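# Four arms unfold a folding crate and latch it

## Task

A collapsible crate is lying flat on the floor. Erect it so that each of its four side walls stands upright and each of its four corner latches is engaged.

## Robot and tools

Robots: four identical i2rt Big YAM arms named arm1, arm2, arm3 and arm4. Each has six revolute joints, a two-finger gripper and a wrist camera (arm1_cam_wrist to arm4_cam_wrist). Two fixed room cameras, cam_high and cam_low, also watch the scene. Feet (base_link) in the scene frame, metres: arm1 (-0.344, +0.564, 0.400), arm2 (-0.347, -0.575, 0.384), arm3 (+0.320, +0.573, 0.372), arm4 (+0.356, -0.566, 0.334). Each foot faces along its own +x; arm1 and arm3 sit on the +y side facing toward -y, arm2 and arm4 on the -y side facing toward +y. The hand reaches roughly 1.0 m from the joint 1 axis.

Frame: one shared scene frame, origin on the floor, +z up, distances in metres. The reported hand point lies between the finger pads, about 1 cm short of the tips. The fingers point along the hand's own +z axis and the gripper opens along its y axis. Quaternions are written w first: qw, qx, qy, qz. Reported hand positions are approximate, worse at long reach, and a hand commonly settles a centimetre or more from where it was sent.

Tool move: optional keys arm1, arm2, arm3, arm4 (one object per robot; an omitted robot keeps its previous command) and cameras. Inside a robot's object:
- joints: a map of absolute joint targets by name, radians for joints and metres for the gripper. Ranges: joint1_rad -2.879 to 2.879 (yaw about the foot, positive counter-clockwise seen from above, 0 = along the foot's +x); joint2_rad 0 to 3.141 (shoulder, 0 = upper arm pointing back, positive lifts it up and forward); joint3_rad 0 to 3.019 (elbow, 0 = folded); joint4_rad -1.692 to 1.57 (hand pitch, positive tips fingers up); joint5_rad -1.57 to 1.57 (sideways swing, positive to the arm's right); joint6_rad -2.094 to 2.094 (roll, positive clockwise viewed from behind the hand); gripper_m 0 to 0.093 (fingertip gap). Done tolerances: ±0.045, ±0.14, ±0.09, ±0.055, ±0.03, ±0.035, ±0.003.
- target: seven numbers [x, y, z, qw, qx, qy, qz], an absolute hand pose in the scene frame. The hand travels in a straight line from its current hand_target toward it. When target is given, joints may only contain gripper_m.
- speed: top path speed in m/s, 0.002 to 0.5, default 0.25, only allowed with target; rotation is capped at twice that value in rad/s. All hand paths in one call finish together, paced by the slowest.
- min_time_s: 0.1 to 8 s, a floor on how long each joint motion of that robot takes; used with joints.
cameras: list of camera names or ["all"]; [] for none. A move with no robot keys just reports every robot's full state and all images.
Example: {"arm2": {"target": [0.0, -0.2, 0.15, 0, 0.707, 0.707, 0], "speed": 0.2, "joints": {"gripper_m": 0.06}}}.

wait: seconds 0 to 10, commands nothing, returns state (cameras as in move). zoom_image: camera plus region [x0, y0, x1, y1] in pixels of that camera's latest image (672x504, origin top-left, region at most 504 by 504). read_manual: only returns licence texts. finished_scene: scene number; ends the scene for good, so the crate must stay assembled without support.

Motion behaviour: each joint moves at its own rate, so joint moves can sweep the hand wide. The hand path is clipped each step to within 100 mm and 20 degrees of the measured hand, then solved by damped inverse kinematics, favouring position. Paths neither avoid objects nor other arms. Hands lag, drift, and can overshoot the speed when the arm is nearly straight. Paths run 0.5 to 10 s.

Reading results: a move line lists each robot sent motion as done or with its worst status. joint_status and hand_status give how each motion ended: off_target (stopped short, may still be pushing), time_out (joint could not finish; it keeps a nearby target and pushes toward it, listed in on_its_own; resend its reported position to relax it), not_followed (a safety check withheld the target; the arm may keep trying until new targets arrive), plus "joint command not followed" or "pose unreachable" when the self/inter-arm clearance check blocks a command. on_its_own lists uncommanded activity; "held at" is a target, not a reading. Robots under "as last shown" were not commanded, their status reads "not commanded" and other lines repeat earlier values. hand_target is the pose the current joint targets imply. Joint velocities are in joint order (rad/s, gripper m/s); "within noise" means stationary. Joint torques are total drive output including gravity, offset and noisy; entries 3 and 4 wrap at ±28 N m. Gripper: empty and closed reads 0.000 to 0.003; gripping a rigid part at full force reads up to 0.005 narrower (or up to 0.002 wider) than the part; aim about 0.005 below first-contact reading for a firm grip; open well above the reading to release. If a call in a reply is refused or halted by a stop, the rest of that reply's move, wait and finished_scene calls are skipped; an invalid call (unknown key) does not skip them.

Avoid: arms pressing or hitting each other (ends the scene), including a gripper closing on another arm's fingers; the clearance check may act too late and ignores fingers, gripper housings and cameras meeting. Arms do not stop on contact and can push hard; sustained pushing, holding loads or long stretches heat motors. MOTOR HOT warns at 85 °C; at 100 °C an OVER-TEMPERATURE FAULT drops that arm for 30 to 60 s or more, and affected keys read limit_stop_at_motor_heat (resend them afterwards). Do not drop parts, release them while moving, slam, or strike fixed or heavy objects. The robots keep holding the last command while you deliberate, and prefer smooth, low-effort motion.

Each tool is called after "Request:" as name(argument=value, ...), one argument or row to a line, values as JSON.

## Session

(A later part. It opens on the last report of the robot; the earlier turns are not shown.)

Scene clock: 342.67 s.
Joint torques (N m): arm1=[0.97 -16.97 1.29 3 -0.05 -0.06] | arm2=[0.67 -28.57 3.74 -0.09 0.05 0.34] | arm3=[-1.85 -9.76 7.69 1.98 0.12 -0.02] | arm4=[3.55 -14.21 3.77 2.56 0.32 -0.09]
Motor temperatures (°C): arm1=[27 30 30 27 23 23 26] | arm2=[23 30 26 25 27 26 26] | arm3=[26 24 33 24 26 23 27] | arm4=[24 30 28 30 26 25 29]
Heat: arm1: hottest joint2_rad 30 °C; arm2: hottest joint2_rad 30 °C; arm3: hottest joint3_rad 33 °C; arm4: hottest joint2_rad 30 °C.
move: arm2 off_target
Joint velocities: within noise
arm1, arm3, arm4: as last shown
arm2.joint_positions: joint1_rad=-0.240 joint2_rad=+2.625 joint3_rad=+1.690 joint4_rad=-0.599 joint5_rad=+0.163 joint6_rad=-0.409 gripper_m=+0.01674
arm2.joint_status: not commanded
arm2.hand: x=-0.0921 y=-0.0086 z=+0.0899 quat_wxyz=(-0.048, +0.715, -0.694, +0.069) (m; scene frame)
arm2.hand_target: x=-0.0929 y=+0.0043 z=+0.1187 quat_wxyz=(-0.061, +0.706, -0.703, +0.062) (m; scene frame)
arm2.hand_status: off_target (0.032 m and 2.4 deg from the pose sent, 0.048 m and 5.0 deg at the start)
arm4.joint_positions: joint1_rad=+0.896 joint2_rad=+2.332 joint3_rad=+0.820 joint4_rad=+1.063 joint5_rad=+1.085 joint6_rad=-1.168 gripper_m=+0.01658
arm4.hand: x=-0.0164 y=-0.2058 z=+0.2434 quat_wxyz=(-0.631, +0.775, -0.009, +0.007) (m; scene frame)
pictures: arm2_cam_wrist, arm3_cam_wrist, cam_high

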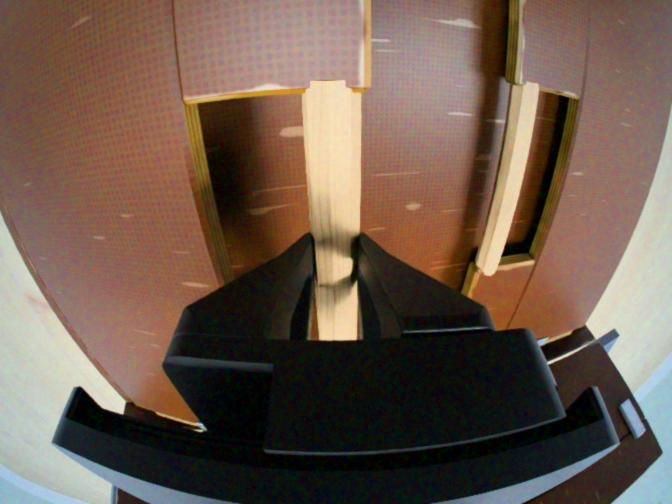

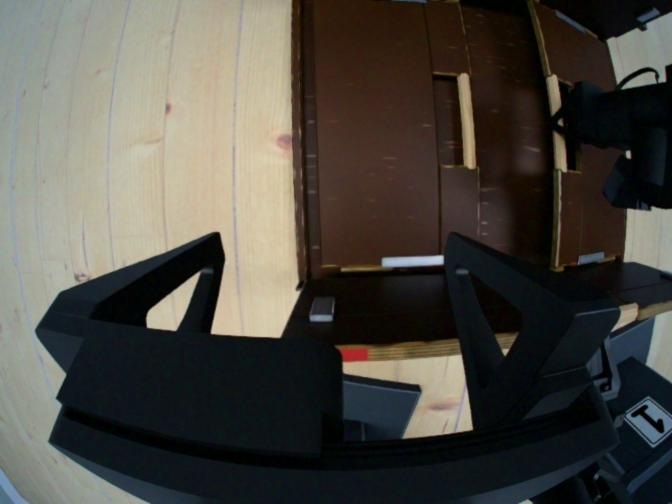

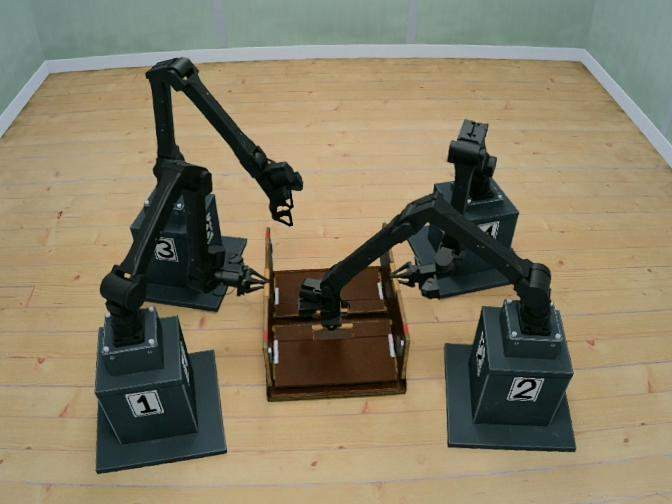

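Request:
move(
  arm2={"target": [-0.1105, 0.0030, 0.1600, -0.1228, 0.6964, -0.6964, 0.1228], "speed": 0.08},
  cameras=["cam_low"],
)

Scene clock: 349.57 s.
Joint torques (N m): arm1=[1.2 -17.2 1.31 2.95 -0.02 -0.08] | arm2=[0.67 -28.1 3.66 -0.17 0.07 0.38] | arm3=[-1.14 -10.29 7.61 2.07 0.11 -0.05] | arm4=[3.55 -14.27 3.78 2.58 0.32 -0.09]
Motor temperatures (°C): arm1=[27 30 30 27 23 23 26] | arm2=[23 30 26 25 27 26 26] | arm3=[26 24 33 24 26 23 27] | arm4=[24 30 28 30 26 25 29]
Heat: arm1: hottest joint2_rad 30 °C; arm2: hottest joint2_rad 30 °C; arm3: hottest joint3_rad 33 °C; arm4: hottest joint2_rad 30 °C.
move: arm2 off_target
Joint velocities: within noise
arm1, arm3, arm4: as last shown
arm2.joint_positions: joint1_rad=-0.171 joint2_rad=+2.530 joint3_rad=+1.582 joint4_rad=-0.545 joint5_rad=+0.335 joint6_rad=-0.348 gripper_m=+0.01674
arm2.joint_status: not commanded
arm2.hand: x=-0.1066 y=-0.0088 z=+0.1289 quat_wxyz=(-0.108, +0.706, -0.687, +0.133) (m; scene frame)
arm2.hand_target: x=-0.1088 y=+0.0031 z=+0.1590 quat_wxyz=(-0.123, +0.696, -0.697, +0.123) (m; scene frame)
arm2.hand_status: off_target (0.033 m and 2.5 deg from the pose sent, 0.073 m and 10.8 deg at the start)
pictures: cam_low

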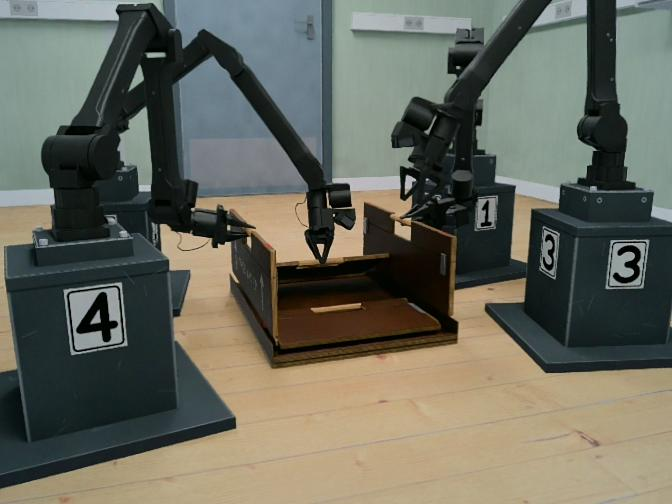

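Request:
move(
  arm2={"target": [-0.1430, 0.0030, 0.2030, -0.2008, 0.6780, -0.6780, 0.2008], "speed": 0.08},
  cameras=[],
)

Request:
move(
  arm2={"target": [-0.1850, 0.0030, 0.2340, -0.2763, 0.6509, -0.6509, 0.2763], "speed": 0.08},
  cameras=["cam_low", "arm2_cam_wrist", "cam_high"],
)

Scene clock: 352.60 s.
Joint torques (N m): arm1=[1.61 -16.97 1.24 3.12 -0.01 -0.04] | arm2=[0.97 -27.52 3.77 -0.2 0.24 0.41] | arm3=[-1.73 -9.7 7.68 2.04 0.11 -0.06] | arm4=[3.49 -14.27 3.79 2.56 0.32 -0.09]
Motor temperatures (°C): arm1=[27 30 30 27 23 23 27] | arm2=[23 31 26 25 27 26 26] | arm3=[26 24 33 24 26 23 27] | arm4=[24 30 28 30 26 25 29]
Heat: arm1: hottest joint2_rad 30 °C; arm2: hottest joint2_rad 31 °C; arm3: hottest joint3_rad 33 °C; arm4: hottest joint2_rad 30 °C.
move: arm2 off_target
Joint velocities: within noise
arm1, arm3, arm4: as last shown
arm1.hand_target: x=-0.0098 y=+0.2026 z=+0.2431 quat_wxyz=(+0.001, -0.001, -0.772, +0.636) (m; scene frame)
arm2.joint_positions: joint1_rad=-0.069 joint2_rad=+2.450 joint3_rad=+1.495 joint4_rad=-0.524 joint5_rad=+0.561 joint6_rad=-0.254 gripper_m=+0.01674
arm2.joint_status: not commanded
arm2.hand: x=-0.1335 y=-0.0090 z=+0.1717 quat_wxyz=(-0.184, +0.686, -0.671, +0.212) (m; scene frame)
arm2.hand_target: x=-0.1385 y=+0.0024 z=+0.2017 quat_wxyz=(-0.199, +0.676, -0.681, +0.199) (m; scene frame)
arm2.hand_status: off_target (0.035 m and 2.6 deg from the pose sent, 0.083 m and 13.6 deg at the start)
pictures: none
No camera images: "cameras" was empty.

Scene clock: 354.70 s.
Joint torques (N m): arm1=[1.49 -16.97 1.37 2.93 -0.03 -0.1] | arm2=[1.9 -26.58 4.25 -0.49 0.22 0.38] | arm3=[-0.73 -9.7 7.71 1.99 0.1 -0.04] | arm4=[3.49 -14.21 3.78 2.56 0.32 -0.09]
Motor temperatures (°C): arm1=[27 30 30 27 23 23 27] | arm2=[23 31 26 25 27 26 26] | arm3=[26 24 33 24 26 23 27] | arm4=[24 30 28 30 26 25 29]
Heat: arm1: hottest joint2_rad 30 °C; arm2: hottest joint2_rad 31 °C; arm3: hottest joint3_rad 33 °C; arm4: hottest joint2_rad 30 °C.
move: arm2 off_target
Joint velocities: within noise
arm1, arm3, arm4: as last shown
arm2.joint_positions: joint1_rad=+0.050 joint2_rad=+2.423 joint3_rad=+1.463 joint4_rad=-0.571 joint5_rad=+0.811 joint6_rad=-0.121 gripper_m=+0.01674
arm2.joint_status: not commanded
arm2.hand: x=-0.1708 y=-0.0099 z=+0.2065 quat_wxyz=(-0.263, +0.655, -0.644, +0.295) (m; scene frame)
arm2.hand_target: x=-0.1839 y=+0.0030 z=+0.2333 quat_wxyz=(-0.277, +0.651, -0.650, +0.278) (m; scene frame)
arm2.hand_status: off_target (0.033 m and 2.8 deg from the pose sent, 0.082 m and 13.8 deg at the start)
pictures: arm2_cam_wrist, cam_high, cam_low

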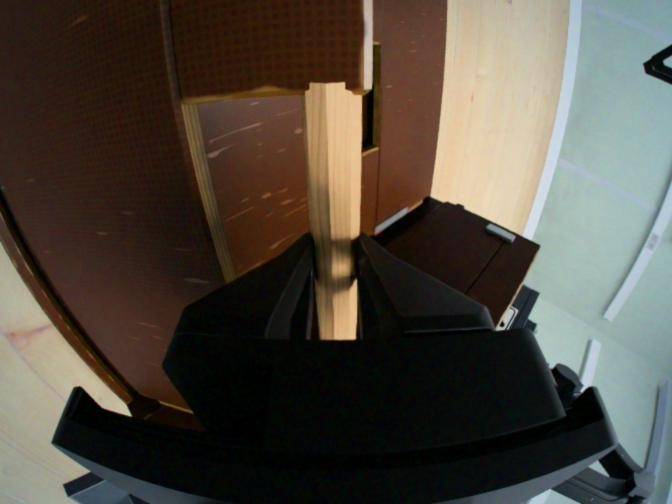

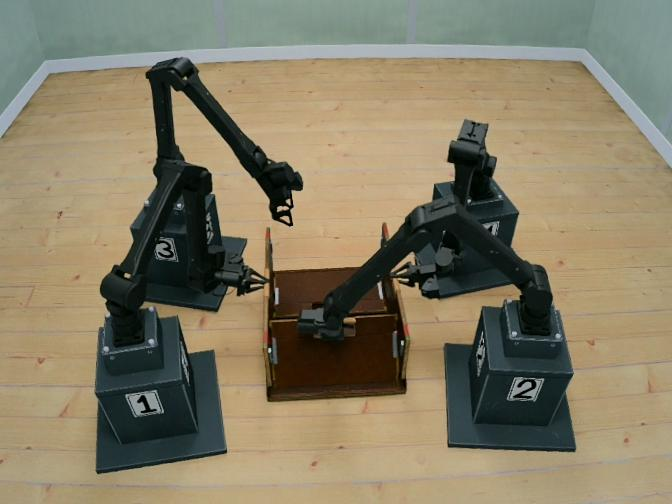

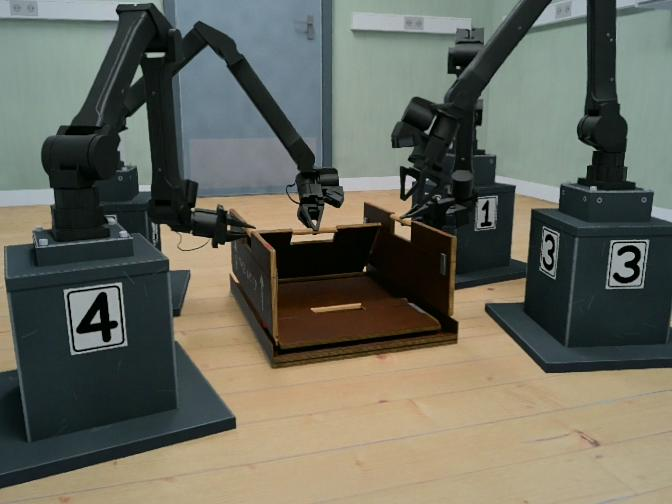

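Request:
move(
  arm2={"target": [-0.2400, 0.0030, 0.2600, -0.3536, 0.6124, -0.6124, 0.3536], "speed": 0.08},
  cameras=["cam_high", "arm3_cam_wrist", "arm2_cam_wrist"],
)

Request:
zoom_image(
  camera="cam_high",
  region=[250, 210, 430, 410],
)

Request:
zoom_image(
  camera="arm3_cam_wrist",
  region=[480, 60, 672, 320],
)

Scene clock: 360.87 s.
Joint torques (N m): arm1=[1.79 -16.91 1.37 3.08 -0.02 -0.09] | arm2=[1.08 -24.12 6.01 -0.96 0.96 0.33] | arm3=[-1.32 -10.29 7.68 2.06 0.13 -0.03] | arm4=[3.55 -14.21 3.78 2.56 0.32 -0.09]
Motor temperatures (°C): arm1=[27 30 29 27 23 23 27] | arm2=[23 31 26 25 27 26 26] | arm3=[26 24 33 24 26 23 27] | arm4=[24 30 28 30 26 25 29]
Heat: arm1: hottest joint2_rad 30 °C; arm2: hottest joint2_rad 31 °C; arm3: hottest joint3_rad 33 °C; arm4: hottest joint2_rad 30 °C.
move: arm2 off_target
Joint velocities: within noise
arm1, arm3, arm4: as last shown
arm2.joint_positions: joint1_rad=+0.199 joint2_rad=+2.435 joint3_rad=+1.498 joint4_rad=-0.783 joint5_rad=+1.030 joint6_rad=+0.126 gripper_m=+0.01674
arm2.joint_status: not commanded
arm2.hand: x=-0.2321 y=-0.0110 z=+0.2396 quat_wxyz=(-0.338, +0.621, -0.608, +0.363) (m; scene frame)
arm2.hand_target: x=-0.2397 y=+0.0036 z=+0.2594 quat_wxyz=(-0.353, +0.613, -0.613, +0.353) (m; scene frame)
arm2.hand_status: off_target (0.026 m and 2.4 deg from the pose sent, 0.088 m and 13.8 deg at the start)
pictures: arm2_cam_wrist, arm3_cam_wrist, cam_high

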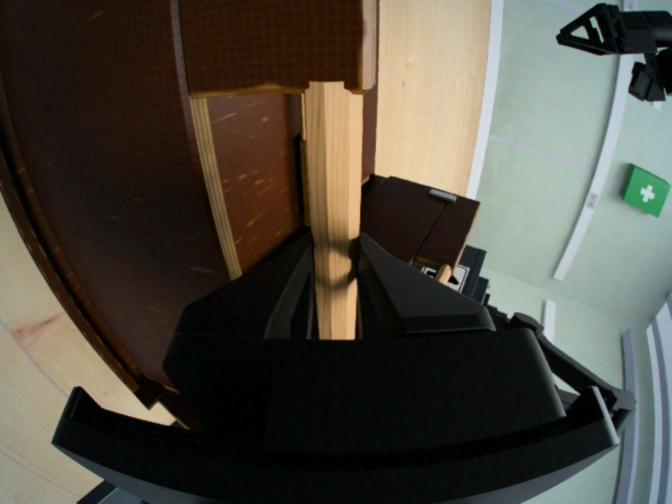

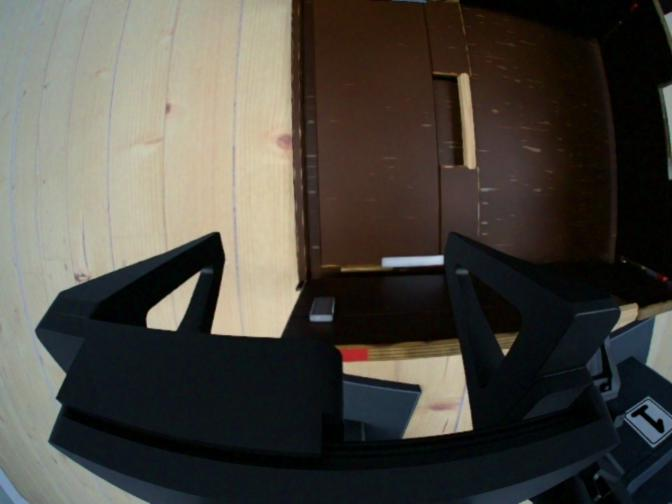

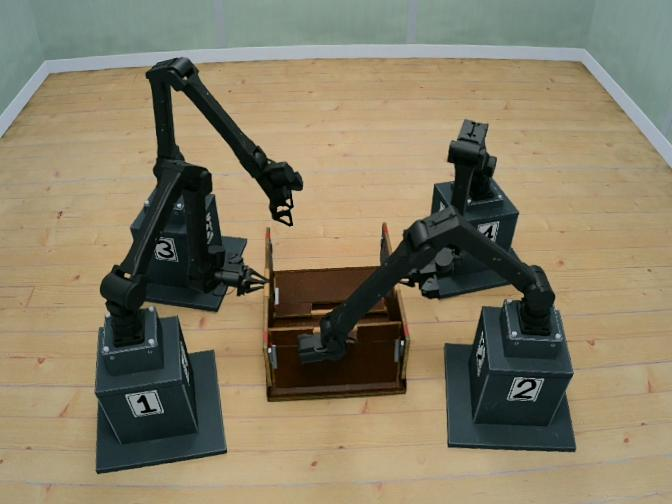

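Scaled by 2.520 from the camera's 672x504 image, which has a finer 960x720 frame.

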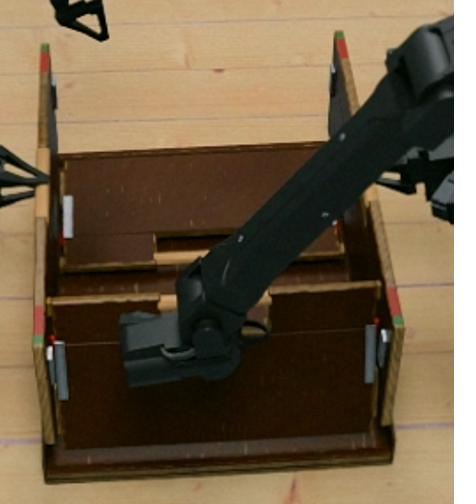

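Scaled by 1.938 from the camera's 672x504 image, which has a finer 960x720 frame.

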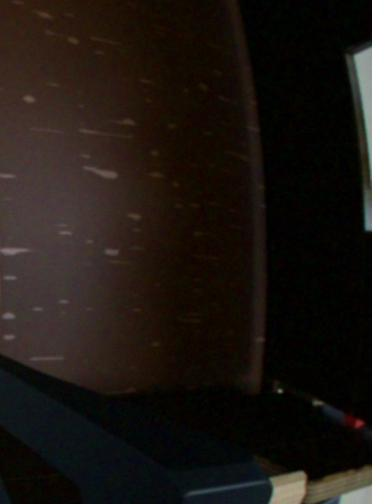

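Request:
move(
  arm2={"target": [-0.2820, 0.0030, 0.2630, -0.3967, 0.5853, -0.5853, 0.3967], "speed": 0.06},
  cameras=["cam_high", "arm2_cam_wrist", "cam_low"],
)

Request:
zoom_image(
  camera="cam_high",
  region=[250, 210, 430, 410],
)

Scene clock: 364.57 s.
Joint torques (N m): arm1=[0.91 -16.97 1.29 2.86 -0.19 -0.06] | arm2=[3.08 -24.53 5.93 -1.22 0.74 0.38] | arm3=[-1.32 -10.05 7.66 2.07 0.13 -0.02] | arm4=[3.49 -14.21 3.78 2.56 0.32 -0.09]
Motor temperatures (°C): arm1=[27 30 29 27 23 23 27] | arm2=[23 31 26 25 27 26 26] | arm3=[26 24 33 24 25 23 27] | arm4=[24 30 28 30 26 25 29]
Heat: arm1: hottest joint2_rad 30 °C; arm2: hottest joint2_rad 31 °C; arm3: hottest joint3_rad 33 °C; arm4: hottest joint2_rad 30 °C.
move: arm2 off_target
Joint velocities: within noise
arm1.joint_positions: joint1_rad=+0.858 joint2_rad=+2.548 joint3_rad=+0.810 joint4_rad=+1.315 joint5_rad=+1.039 joint6_rad=-1.202 gripper_m=+0.01690
arm1.joint_status: not commanded
arm1.hand: x=-0.0252 y=+0.2027 z=+0.2426 quat_wxyz=(+0.014, -0.011, -0.775, +0.631) (m; scene frame)
arm1.hand_target: x=-0.0095 y=+0.2027 z=+0.2435 quat_wxyz=(+0.001, -0.002, -0.771, +0.636) (m; scene frame)
arm1.hand_status: not commanded
arm2.joint_positions: joint1_rad=+0.267 joint2_rad=+2.521 joint3_rad=+1.611 joint4_rad=-1.067 joint5_rad=+1.153 joint6_rad=+0.395 gripper_m=+0.01674
arm2.joint_status: not commanded
arm2.hand: x=-0.2595 y=-0.0121 z=+0.2456 quat_wxyz=(-0.379, +0.586, -0.585, +0.413) (m; scene frame)
arm2.hand_target: x=-0.2807 y=+0.0018 z=+0.2617 quat_wxyz=(-0.396, +0.586, -0.585, +0.398) (m; scene frame)
arm2.hand_status: off_target (0.032 m and 2.8 deg from the pose sent, 0.057 m and 9.1 deg at the start)
arm3, arm4: as last shown
pictures: arm2_cam_wrist, cam_high, cam_low

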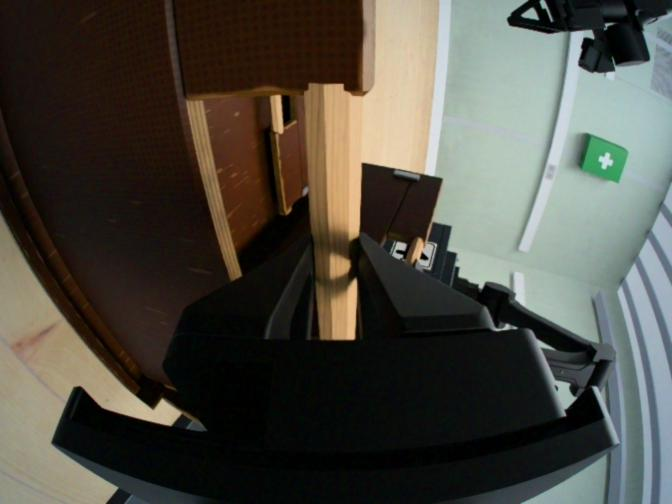

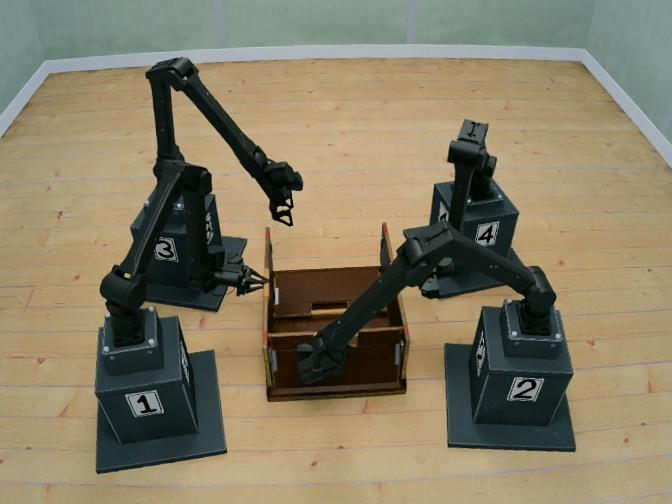

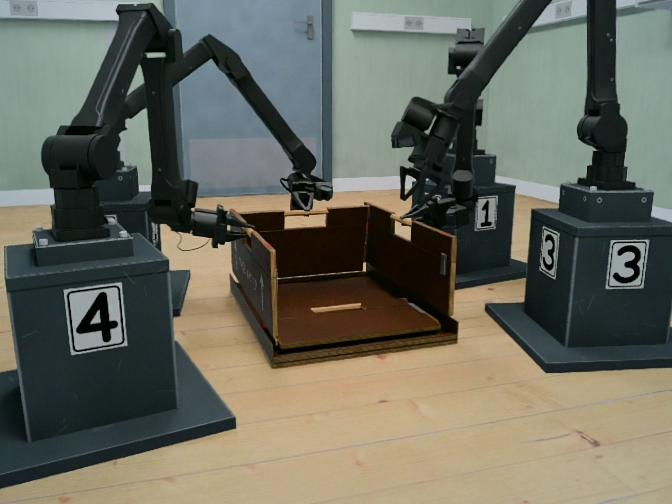

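Scaled by 2.520 from the camera's 672x504 image, which has a finer 960x720 frame.

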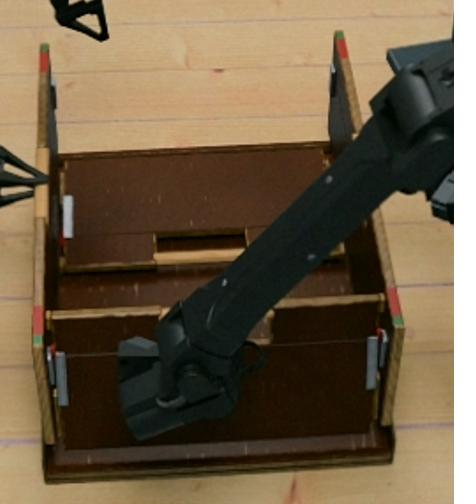

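Request:
move(
  arm2={"target": [-0.3000, 0.0050, 0.2640, -0.4183, 0.5701, -0.5701, 0.4183], "speed": 0.06},
  cameras=["cam_high", "arm3_cam_wrist", "cam_low"],
)

Request:
zoom_image(
  camera="cam_high",
  region=[250, 260, 430, 410],
)

Request:
zoom_image(
  camera="cam_low",
  region=[220, 180, 470, 370],
)

Scene clock: 371.10 s.
Joint torques (N m): arm1=[0.97 -17.03 1.35 2.96 -0.25 -0.06] | arm2=[2.67 -24.88 6.67 -1.37 0.42 0.24] | arm3=[-1.55 -9.99 7.64 1.98 0.1 -0.03] | arm4=[3.55 -14.21 3.77 2.56 0.32 -0.09]
Motor temperatures (°C): arm1=[27 30 29 27 23 23 27] | arm2=[23 32 26 25 27 26 26] | arm3=[26 24 33 24 25 23 27] | arm4=[24 30 28 30 27 25 29]
Heat: arm1: hottest joint2_rad 30 °C; arm2: hottest joint2_rad 32 °C; arm3: hottest joint3_rad 33 °C; arm4: hottest joint2_rad 30 °C.
move: arm2 off_target
Joint velocities: within noise
arm1.joint_positions: joint1_rad=+0.860 joint2_rad=+2.548 joint3_rad=+0.810 joint4_rad=+1.315 joint5_rad=+1.040 joint6_rad=-1.202 gripper_m=+0.01690
arm1.joint_status: not commanded
arm1.hand: x=-0.0249 y=+0.2032 z=+0.2427 quat_wxyz=(+0.014, -0.011, -0.775, +0.631) (m; scene frame)
arm1.hand_target: x=-0.0092 y=+0.2024 z=+0.2436 quat_wxyz=(+0.001, -0.002, -0.771, +0.637) (m; scene frame)
arm1.hand_status: not commanded
arm2.joint_positions: joint1_rad=+0.310 joint2_rad=+2.582 joint3_rad=+1.693 joint4_rad=-1.275 joint5_rad=+1.209 joint6_rad=+0.585 gripper_m=+0.01674
arm2.joint_status: not commanded
arm2.hand: x=-0.2795 y=-0.0115 z=+0.2493 quat_wxyz=(-0.405, +0.570, -0.567, +0.436) (m; scene frame)
arm2.hand_target: x=-0.2998 y=+0.0049 z=+0.2651 quat_wxyz=(-0.419, +0.570, -0.570, +0.418) (m; scene frame)
arm2.hand_status: off_target (0.030 m and 2.6 deg from the pose sent, 0.048 m and 5.2 deg at the start)
arm3, arm4: as last shown
pictures: arm3_cam_wrist, cam_high, cam_low

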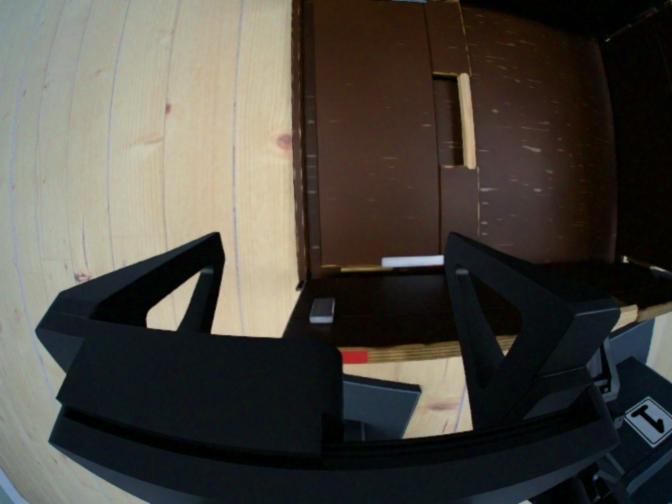

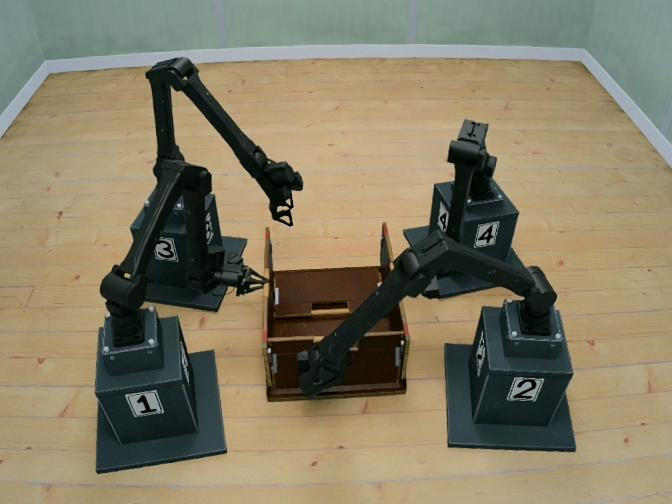

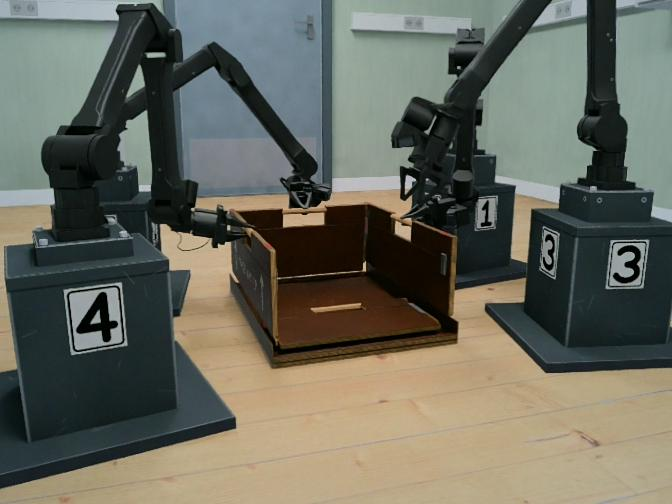

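Scaled by 2.800 from the camera's 672x504 image, which has a finer 960x720 frame.

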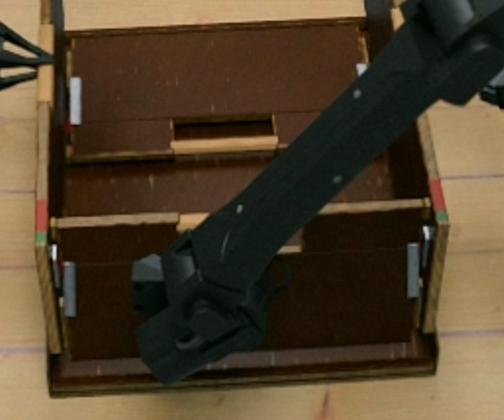

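Scaled by 2.016 from the camera's 672x504 image, which has a finer 960x720 frame.

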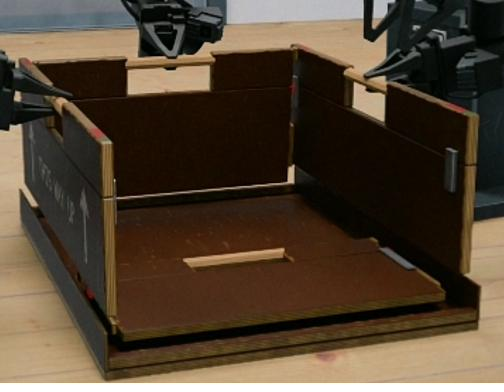

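Request:
move(
  arm2={"target": [-0.3200, 0.0050, 0.2640, -0.4545, 0.5417, -0.5417, 0.4545], "speed": 0.06},
  cameras=["cam_high", "cam_low"],
)

Request:
zoom_image(
  camera="cam_high",
  region=[250, 290, 430, 410],
)

Request:
zoom_image(
  camera="cam_low",
  region=[220, 180, 470, 370],
)

Scene clock: 378.00 s.
Joint torques (N m): arm1=[0.79 -17.55 1.46 2.82 -0.25 -0.08] | arm2=[2.2 -24.47 6.69 -1.68 0.36 0.15] | arm3=[-1.49 -9.76 7.65 2 0.11 -0.02] | arm4=[3.49 -14.21 3.78 2.56 0.32 -0.09]
Motor temperatures (°C): arm1=[27 30 29 27 23 23 27] | arm2=[24 31 26 25 27 26 26] | arm3=[26 24 33 24 25 23 27] | arm4=[24 30 27 30 27 25 29]
Heat: arm1: hottest joint2_rad 30 °C; arm2: hottest joint2_rad 31 °C; arm3: hottest joint3_rad 33 °C; arm4: hottest joint2_rad 30 °C.
move: arm2 off_target
Joint velocities: within noise
arm1: as last shown
arm1.hand_target: x=-0.0091 y=+0.2024 z=+0.2437 quat_wxyz=(+0.001, -0.002, -0.771, +0.637) (m; scene frame)
arm2.joint_positions: joint1_rad=+0.356 joint2_rad=+2.714 joint3_rad=+1.854 joint4_rad=-1.676 joint5_rad=+1.271 joint6_rad=+0.952 gripper_m=+0.01674
arm2.joint_status: not commanded
arm2.hand: x=-0.3015 y=-0.0111 z=+0.2492 quat_wxyz=(-0.441, +0.542, -0.539, +0.471) (m; scene frame)
arm2.hand_target: x=-0.3198 y=+0.0043 z=+0.2636 quat_wxyz=(-0.454, +0.542, -0.542, +0.455) (m; scene frame)
arm2.hand_status: off_target (0.029 m and 2.4 deg from the pose sent, 0.046 m and 7.5 deg at the start)
arm3.joint_positions: joint1_rad=-0.078 joint2_rad=+1.648 joint3_rad=+0.745 joint4_rad=-0.201 joint5_rad=-0.146 joint6_rad=-0.249 gripper_m=+0.09396
arm3.joint_status: not commanded
arm3.hand: x=+0.2092 y=+0.1202 z=+0.3541 quat_wxyz=(-0.176, -0.690, -0.683, +0.165) (m; scene frame)
arm3.hand_target: x=+0.1982 y=+0.1039 z=+0.3578 quat_wxyz=(-0.179, -0.687, -0.680, +0.180) (m; scene frame)
arm3.hand_status: not commanded
arm4.joint_positions: joint1_rad=+0.896 joint2_rad=+2.332 joint3_rad=+0.820 joint4_rad=+1.063 joint5_rad=+1.085 joint6_rad=-1.168 gripper_m=+0.01658
arm4.joint_status: not commanded
arm4.hand: x=-0.0164 y=-0.2058 z=+0.2434 quat_wxyz=(-0.631, +0.775, -0.009, +0.007) (m; scene frame)
arm4.hand_target: x=-0.0284 y=-0.2121 z=+0.2402 quat_wxyz=(-0.636, +0.772, +0.002, +0.002) (m; scene frame)
arm4.hand_status: not commanded
pictures: cam_high, cam_low

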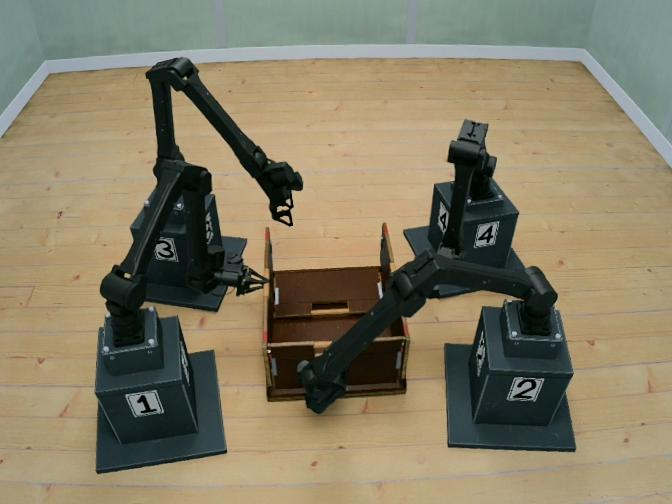

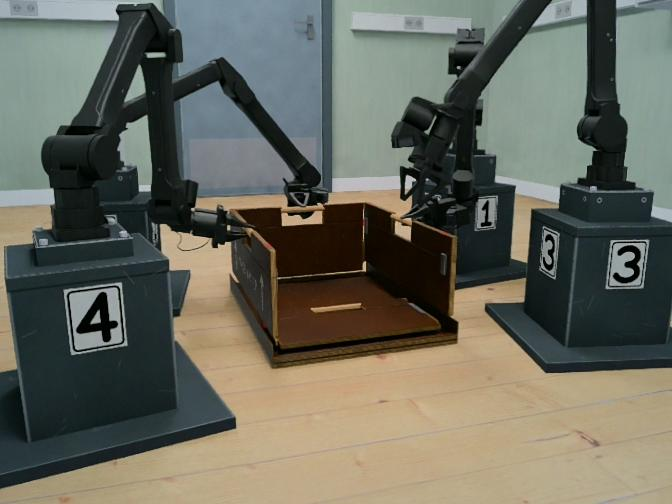

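Scaled by 2.800 from the camera's 672x504 image, which has a finer 960x720 frame.

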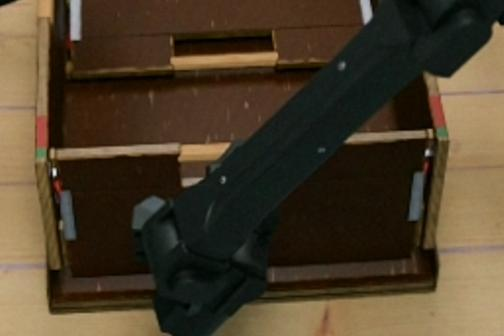

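Scaled by 2.016 from the camera's 672x504 image, which has a finer 960x720 frame.

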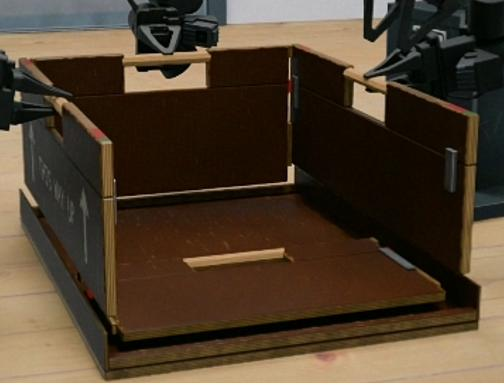

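Request:
move(
  arm3={"target": [-0.028, -0.003, 0.215, 0.0923, 0.701, 0.701, 0.0923], "speed": 0.25, "joints": {"gripper_m": 0.05}},
  cameras=["arm3_cam_wrist", "cam_high", "cam_low"],
)

Scene clock: 390.37 s.
Joint torques (N m): arm1=[0.79 -17.03 1.32 2.84 -0.26 -0.07] | arm2=[2.26 -24.59 6.72 -1.7 0.36 0.17] | arm3=[-0.85 -19.31 9.25 -0.24 0.08 -0.09] | arm4=[3.49 -14.21 3.77 2.58 0.32 -0.08]
Motor temperatures (°C): arm1=[27 30 29 27 23 23 27] | arm2=[24 30 26 25 27 26 26] | arm3=[26 25 33 24 25 23 27] | arm4=[24 30 27 30 27 25 29]
Heat: arm1: hottest joint2_rad 30 °C; arm2: hottest joint2_rad 30 °C; arm3: hottest joint3_rad 33 °C; arm4: hottest joint2_rad 30 °C.
move: arm3 off_target
Joint velocities: within noise
arm1, arm2, arm4: as last shown
arm3.joint_positions: joint1_rad=-0.380 joint2_rad=+2.529 joint3_rad=+1.995 joint4_rad=-1.179 joint5_rad=-0.219 joint6_rad=-0.605 gripper_m=+0.05013
arm3.joint_status: all done
arm3.hand: x=-0.0215 y=+0.0022 z=+0.2276 quat_wxyz=(-0.095, -0.703, -0.699, -0.090) (m; scene frame)
arm3.hand_target: x=-0.0265 y=-0.0009 z=+0.2143 quat_wxyz=(-0.093, -0.701, -0.701, -0.093) (m; scene frame)
arm3.hand_status: off_target (0.015 m and 0.5 deg from the pose sent, 0.301 m and 31.2 deg at the start)
pictures: arm3_cam_wrist, cam_high, cam_low

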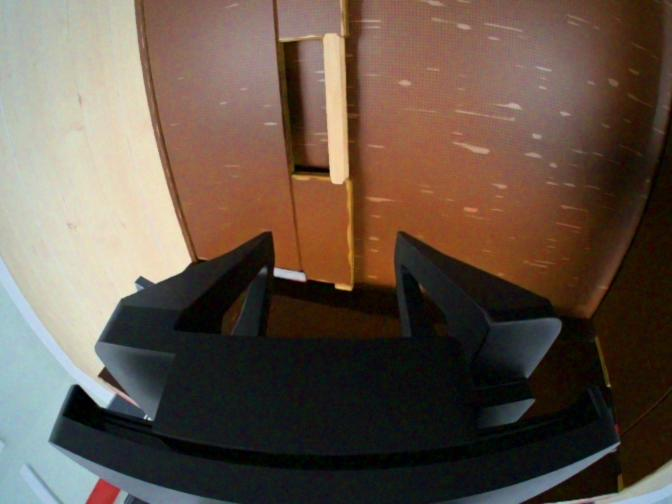

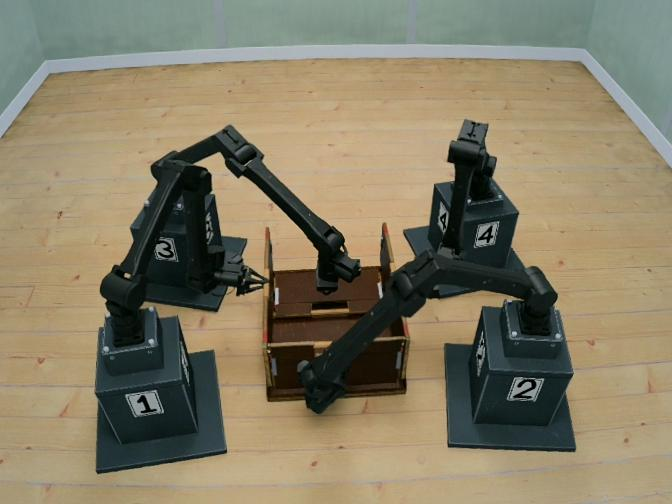

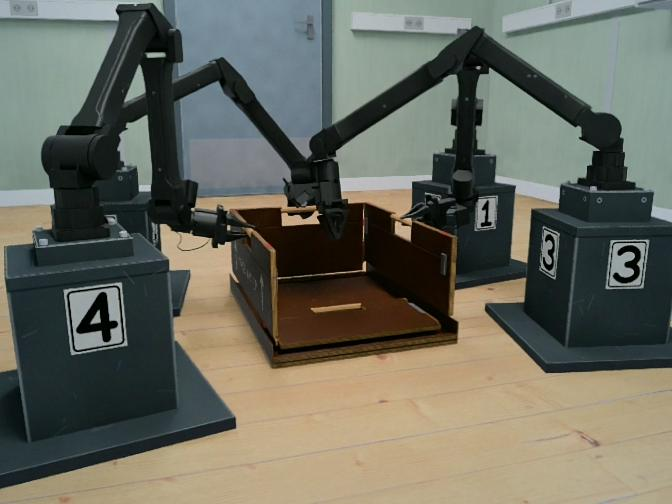

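Request:
move(
  arm3={"target": [0.0, -0.017, 0.094, 0.0923, 0.701, 0.701, 0.0923], "speed": 0.15},
  cameras=["arm3_cam_wrist"],
)

Scene clock: 396.10 s.
Joint torques (N m): arm1=[0.85 -16.73 1.35 2.95 -0.25 -0.09] | arm2=[2.26 -24.59 6.71 -1.69 0.36 0.16] | arm3=[0.15 -20.19 8.38 0.23 -0.06 0.15] | arm4=[3.49 -14.21 3.77 2.58 0.32 -0.09]
Motor temperatures (°C): arm1=[27 30 29 27 23 23 27] | arm2=[24 30 26 25 27 26 26] | arm3=[26 25 34 24 25 23 27] | arm4=[24 30 27 30 27 25 29]
Heat: arm1: hottest joint2_rad 30 °C; arm2: hottest joint2_rad 30 °C; arm3: hottest joint3_rad 34 °C; arm4: hottest joint2_rad 30 °C.
move: arm3 off_target
Joint velocities: within noise
arm1, arm2, arm4: as last shown
arm3.joint_positions: joint1_rad=-0.340 joint2_rad=+2.748 joint3_rad=+2.087 joint4_rad=-1.049 joint5_rad=-0.219 joint6_rad=-0.580 gripper_m=+0.05013
arm3.joint_status: not commanded
arm3.hand: x=+0.0017 y=-0.0113 z=+0.1076 quat_wxyz=(-0.093, -0.698, -0.704, -0.092) (m; scene frame)
arm3.hand_target: x=+0.0031 y=-0.0183 z=+0.0946 quat_wxyz=(-0.093, -0.699, -0.703, -0.089) (m; scene frame)
arm3.hand_status: off_target (0.015 m and 0.5 deg from the pose sent, 0.137 m and 0.5 deg at the start)
pictures: arm3_cam_wrist

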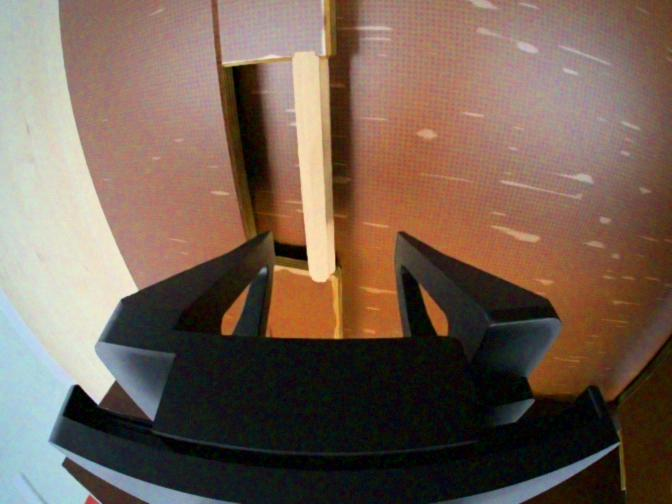

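Request:
move(
  arm3={"target": [0.0300, -0.020, 0.035, 0.0923, 0.701, 0.701, 0.0923], "speed": 0.1},
  cameras=["arm3_cam_wrist"],
)

Scene clock: 404.47 s.
Joint torques (N m): arm1=[1.03 -17.03 1.46 2.85 -0.23 -0.11] | arm2=[2.26 -24.59 6.74 -1.7 0.36 0.17] | arm3=[-0.21 -20.66 7.77 0.31 -0.18 0.14] | arm4=[3.49 -14.21 3.78 2.58 0.32 -0.09]
Motor temperatures (°C): arm1=[27 30 29 27 23 23 27] | arm2=[24 29 26 25 27 26 26] | arm3=[26 26 33 24 26 23 27] | arm4=[24 30 27 30 27 25 29]
Heat: arm1: hottest joint2_rad 30 °C; arm2: hottest joint2_rad 29 °C; arm3: hottest joint3_rad 33 °C; arm4: hottest joint2_rad 30 °C.
move: arm3 off_target
Joint velocities: within noise
arm1, arm2, arm4: as last shown
arm3.joint_positions: joint1_rad=-0.307 joint2_rad=+2.852 joint3_rad=+2.118 joint4_rad=-0.977 joint5_rad=-0.221 joint6_rad=-0.539 gripper_m=+0.05013
arm3.joint_status: not commanded
arm3.hand: x=+0.0280 y=-0.0116 z=+0.0467 quat_wxyz=(-0.090, -0.701, -0.701, -0.096) (m; scene frame)
arm3.hand_target: x=+0.0303 y=-0.0185 z=+0.0350 quat_wxyz=(-0.092, -0.701, -0.701, -0.092) (m; scene frame)
arm3.hand_status: off_target (0.015 m and 0.5 deg from the pose sent, 0.078 m and 0.5 deg at the start)
pictures: arm3_cam_wrist

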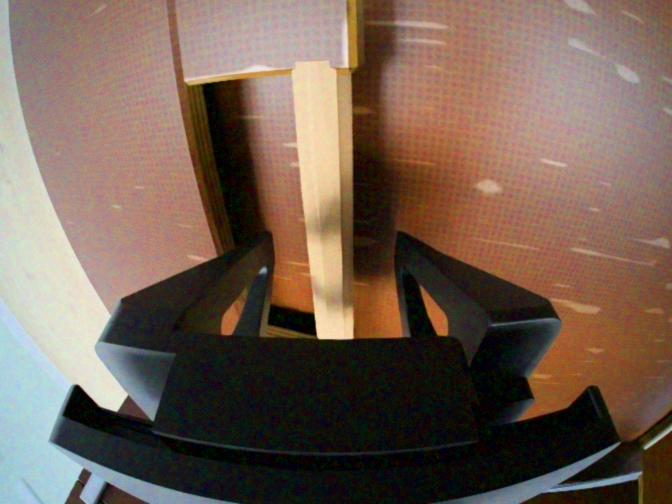

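Request:
move(
  arm3={"target": [0.0320, -0.0185, 0.0290, 0.0923, 0.701, 0.701, 0.0923], "speed": 0.06},
  cameras=[],
)

Request:
move(
  arm3={"joints": {"gripper_m": 0.008}},
  cameras=["arm3_cam_wrist"],
)

Scene clock: 406.67 s.
Joint torques (N m): arm1=[0.91 -16.85 1.33 2.85 -0.23 -0.08] | arm2=[2.26 -24.59 6.74 -1.7 0.36 0.17] | arm3=[0.15 -19.84 7.66 0.44 -0.23 0.14] | arm4=[3.49 -14.21 3.78 2.56 0.32 -0.09]
Motor temperatures (°C): arm1=[27 30 29 27 23 23 27] | arm2=[24 29 26 25 27 26 26] | arm3=[26 27 33 24 26 23 27] | arm4=[24 30 27 30 27 25 29]
Heat: arm1: hottest joint2_rad 30 °C; arm2: hottest joint2_rad 29 °C; arm3: hottest joint3_rad 33 °C; arm4: hottest joint2_rad 30 °C.
move: arm3 off_target
Joint velocities: within noise
arm1, arm2, arm4: as last shown
arm3.joint_positions: joint1_rad=-0.311 joint2_rad=+2.852 joint3_rad=+2.118 joint4_rad=-0.977 joint5_rad=-0.222 joint6_rad=-0.539 gripper_m=+0.05013
arm3.joint_status: not commanded
arm3.hand: x=+0.0255 y=-0.0104 z=+0.0467 quat_wxyz=(-0.091, -0.702, -0.700, -0.096) (m; scene frame)
arm3.hand_target: x=+0.0305 y=-0.0151 z=+0.0298 quat_wxyz=(-0.092, -0.702, -0.699, -0.094) (m; scene frame)
arm3.hand_status: off_target (0.021 m and 0.5 deg from the pose sent, 0.019 m and 0.5 deg at the start)
pictures: none
No camera images: "cameras" was empty.

Scene clock: 407.43 s.
Joint torques (N m): arm1=[1.03 -16.62 1.4 2.99 -0.26 -0.1] | arm2=[2.2 -24.59 6.74 -1.7 0.36 0.16] | arm3=[0.26 -19.66 7.61 0.54 0.17 0.26] | arm4=[3.49 -14.21 3.78 2.56 0.32 -0.09]
Motor temperatures (°C): arm1=[27 30 29 27 23 23 27] | arm2=[24 29 26 25 27 26 26] | arm3=[26 27 33 24 26 23 27] | arm4=[24 30 27 30 27 25 29]
Heat: arm1: hottest joint2_rad 30 °C; arm2: hottest joint2_rad 29 °C; arm3: hottest joint3_rad 33 °C; arm4: hottest joint2_rad 30 °C.
move: arm3 off_target
Joint velocities: within noise
arm1, arm2, arm4: as last shown
arm3.joint_positions: joint1_rad=-0.310 joint2_rad=+2.852 joint3_rad=+2.118 joint4_rad=-0.981 joint5_rad=-0.238 joint6_rad=-0.557 gripper_m=+0.01593
arm3.joint_status: gripper_m off_target (ended at +0.01597, target +0.00800)
arm3.hand: x=+0.0292 y=-0.0112 z=+0.0475 quat_wxyz=(-0.098, -0.695, -0.705, -0.099) (m; scene frame)
arm3.hand_target: x=+0.0322 y=-0.0158 z=+0.0301 quat_wxyz=(-0.095, -0.699, -0.702, -0.095) (m; scene frame)
arm3.hand_status: not commanded
pictures: arm3_cam_wrist

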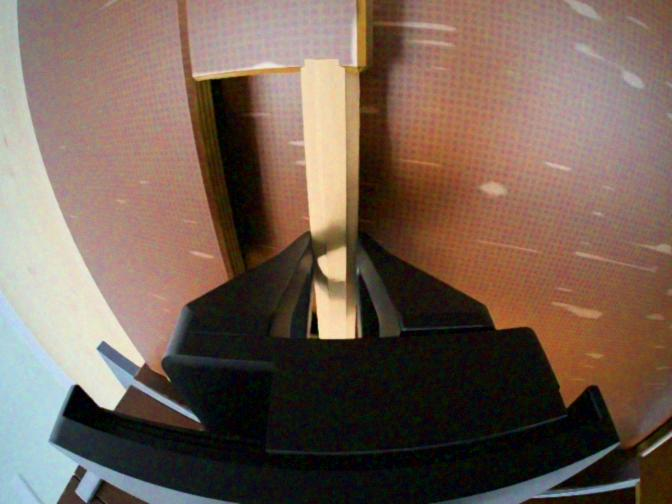

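Request:
move(
  arm3={"target": [0.0375, -0.0160, 0.1080, 0.0062, 0.7071, 0.7071, 0.0062], "speed": 0.08},
  cameras=["cam_low"],
)

Scene clock: 411.70 s.
Joint torques (N m): arm1=[0.67 -17.38 1.43 2.67 -0.24 -0.07] | arm2=[2.26 -24.59 6.71 -1.69 0.36 0.16] | arm3=[0.26 -23.65 3.99 0.65 0.72 0.34] | arm4=[3.49 -14.21 3.78 2.56 0.32 -0.09]
Motor temperatures (°C): arm1=[27 30 29 27 23 23 27] | arm2=[24 29 26 25 27 26 26] | arm3=[26 27 33 24 26 23 27] | arm4=[24 30 27 30 27 25 29]
Heat: arm1: hottest joint2_rad 30 °C; arm2: hottest joint2_rad 29 °C; arm3: hottest joint3_rad 33 °C; arm4: hottest joint2_rad 30 °C.
move: arm3 off_target
Joint velocities: within noise
arm1, arm2, arm4: as last shown
arm3.joint_positions: joint1_rad=-0.245 joint2_rad=+2.659 joint3_rad=+1.865 joint4_rad=-0.800 joint5_rad=-0.032 joint6_rad=-0.481 gripper_m=+0.01593
arm3.joint_status: not commanded
arm3.hand: x=+0.0365 y=-0.0113 z=+0.0963 quat_wxyz=(-0.013, -0.700, -0.714, -0.017) (m; scene frame)
arm3.hand_target: x=+0.0387 y=-0.0173 z=+0.1075 quat_wxyz=(-0.007, -0.705, -0.709, -0.006) (m; scene frame)
arm3.hand_status: off_target (0.013 m and 1.8 deg from the pose sent, 0.061 m and 15.1 deg at the start)
pictures: cam_low

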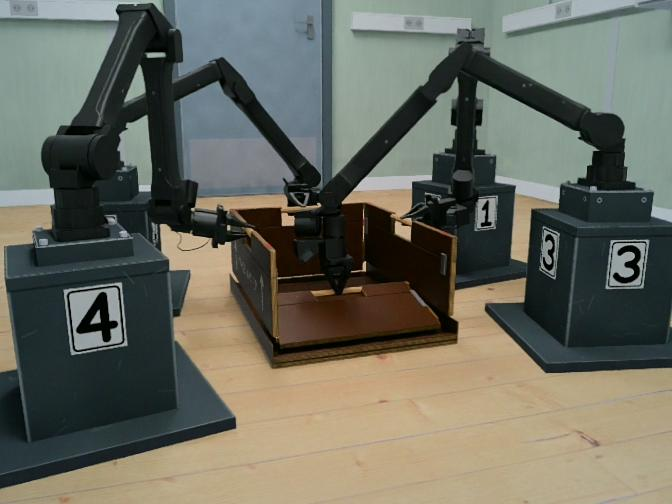

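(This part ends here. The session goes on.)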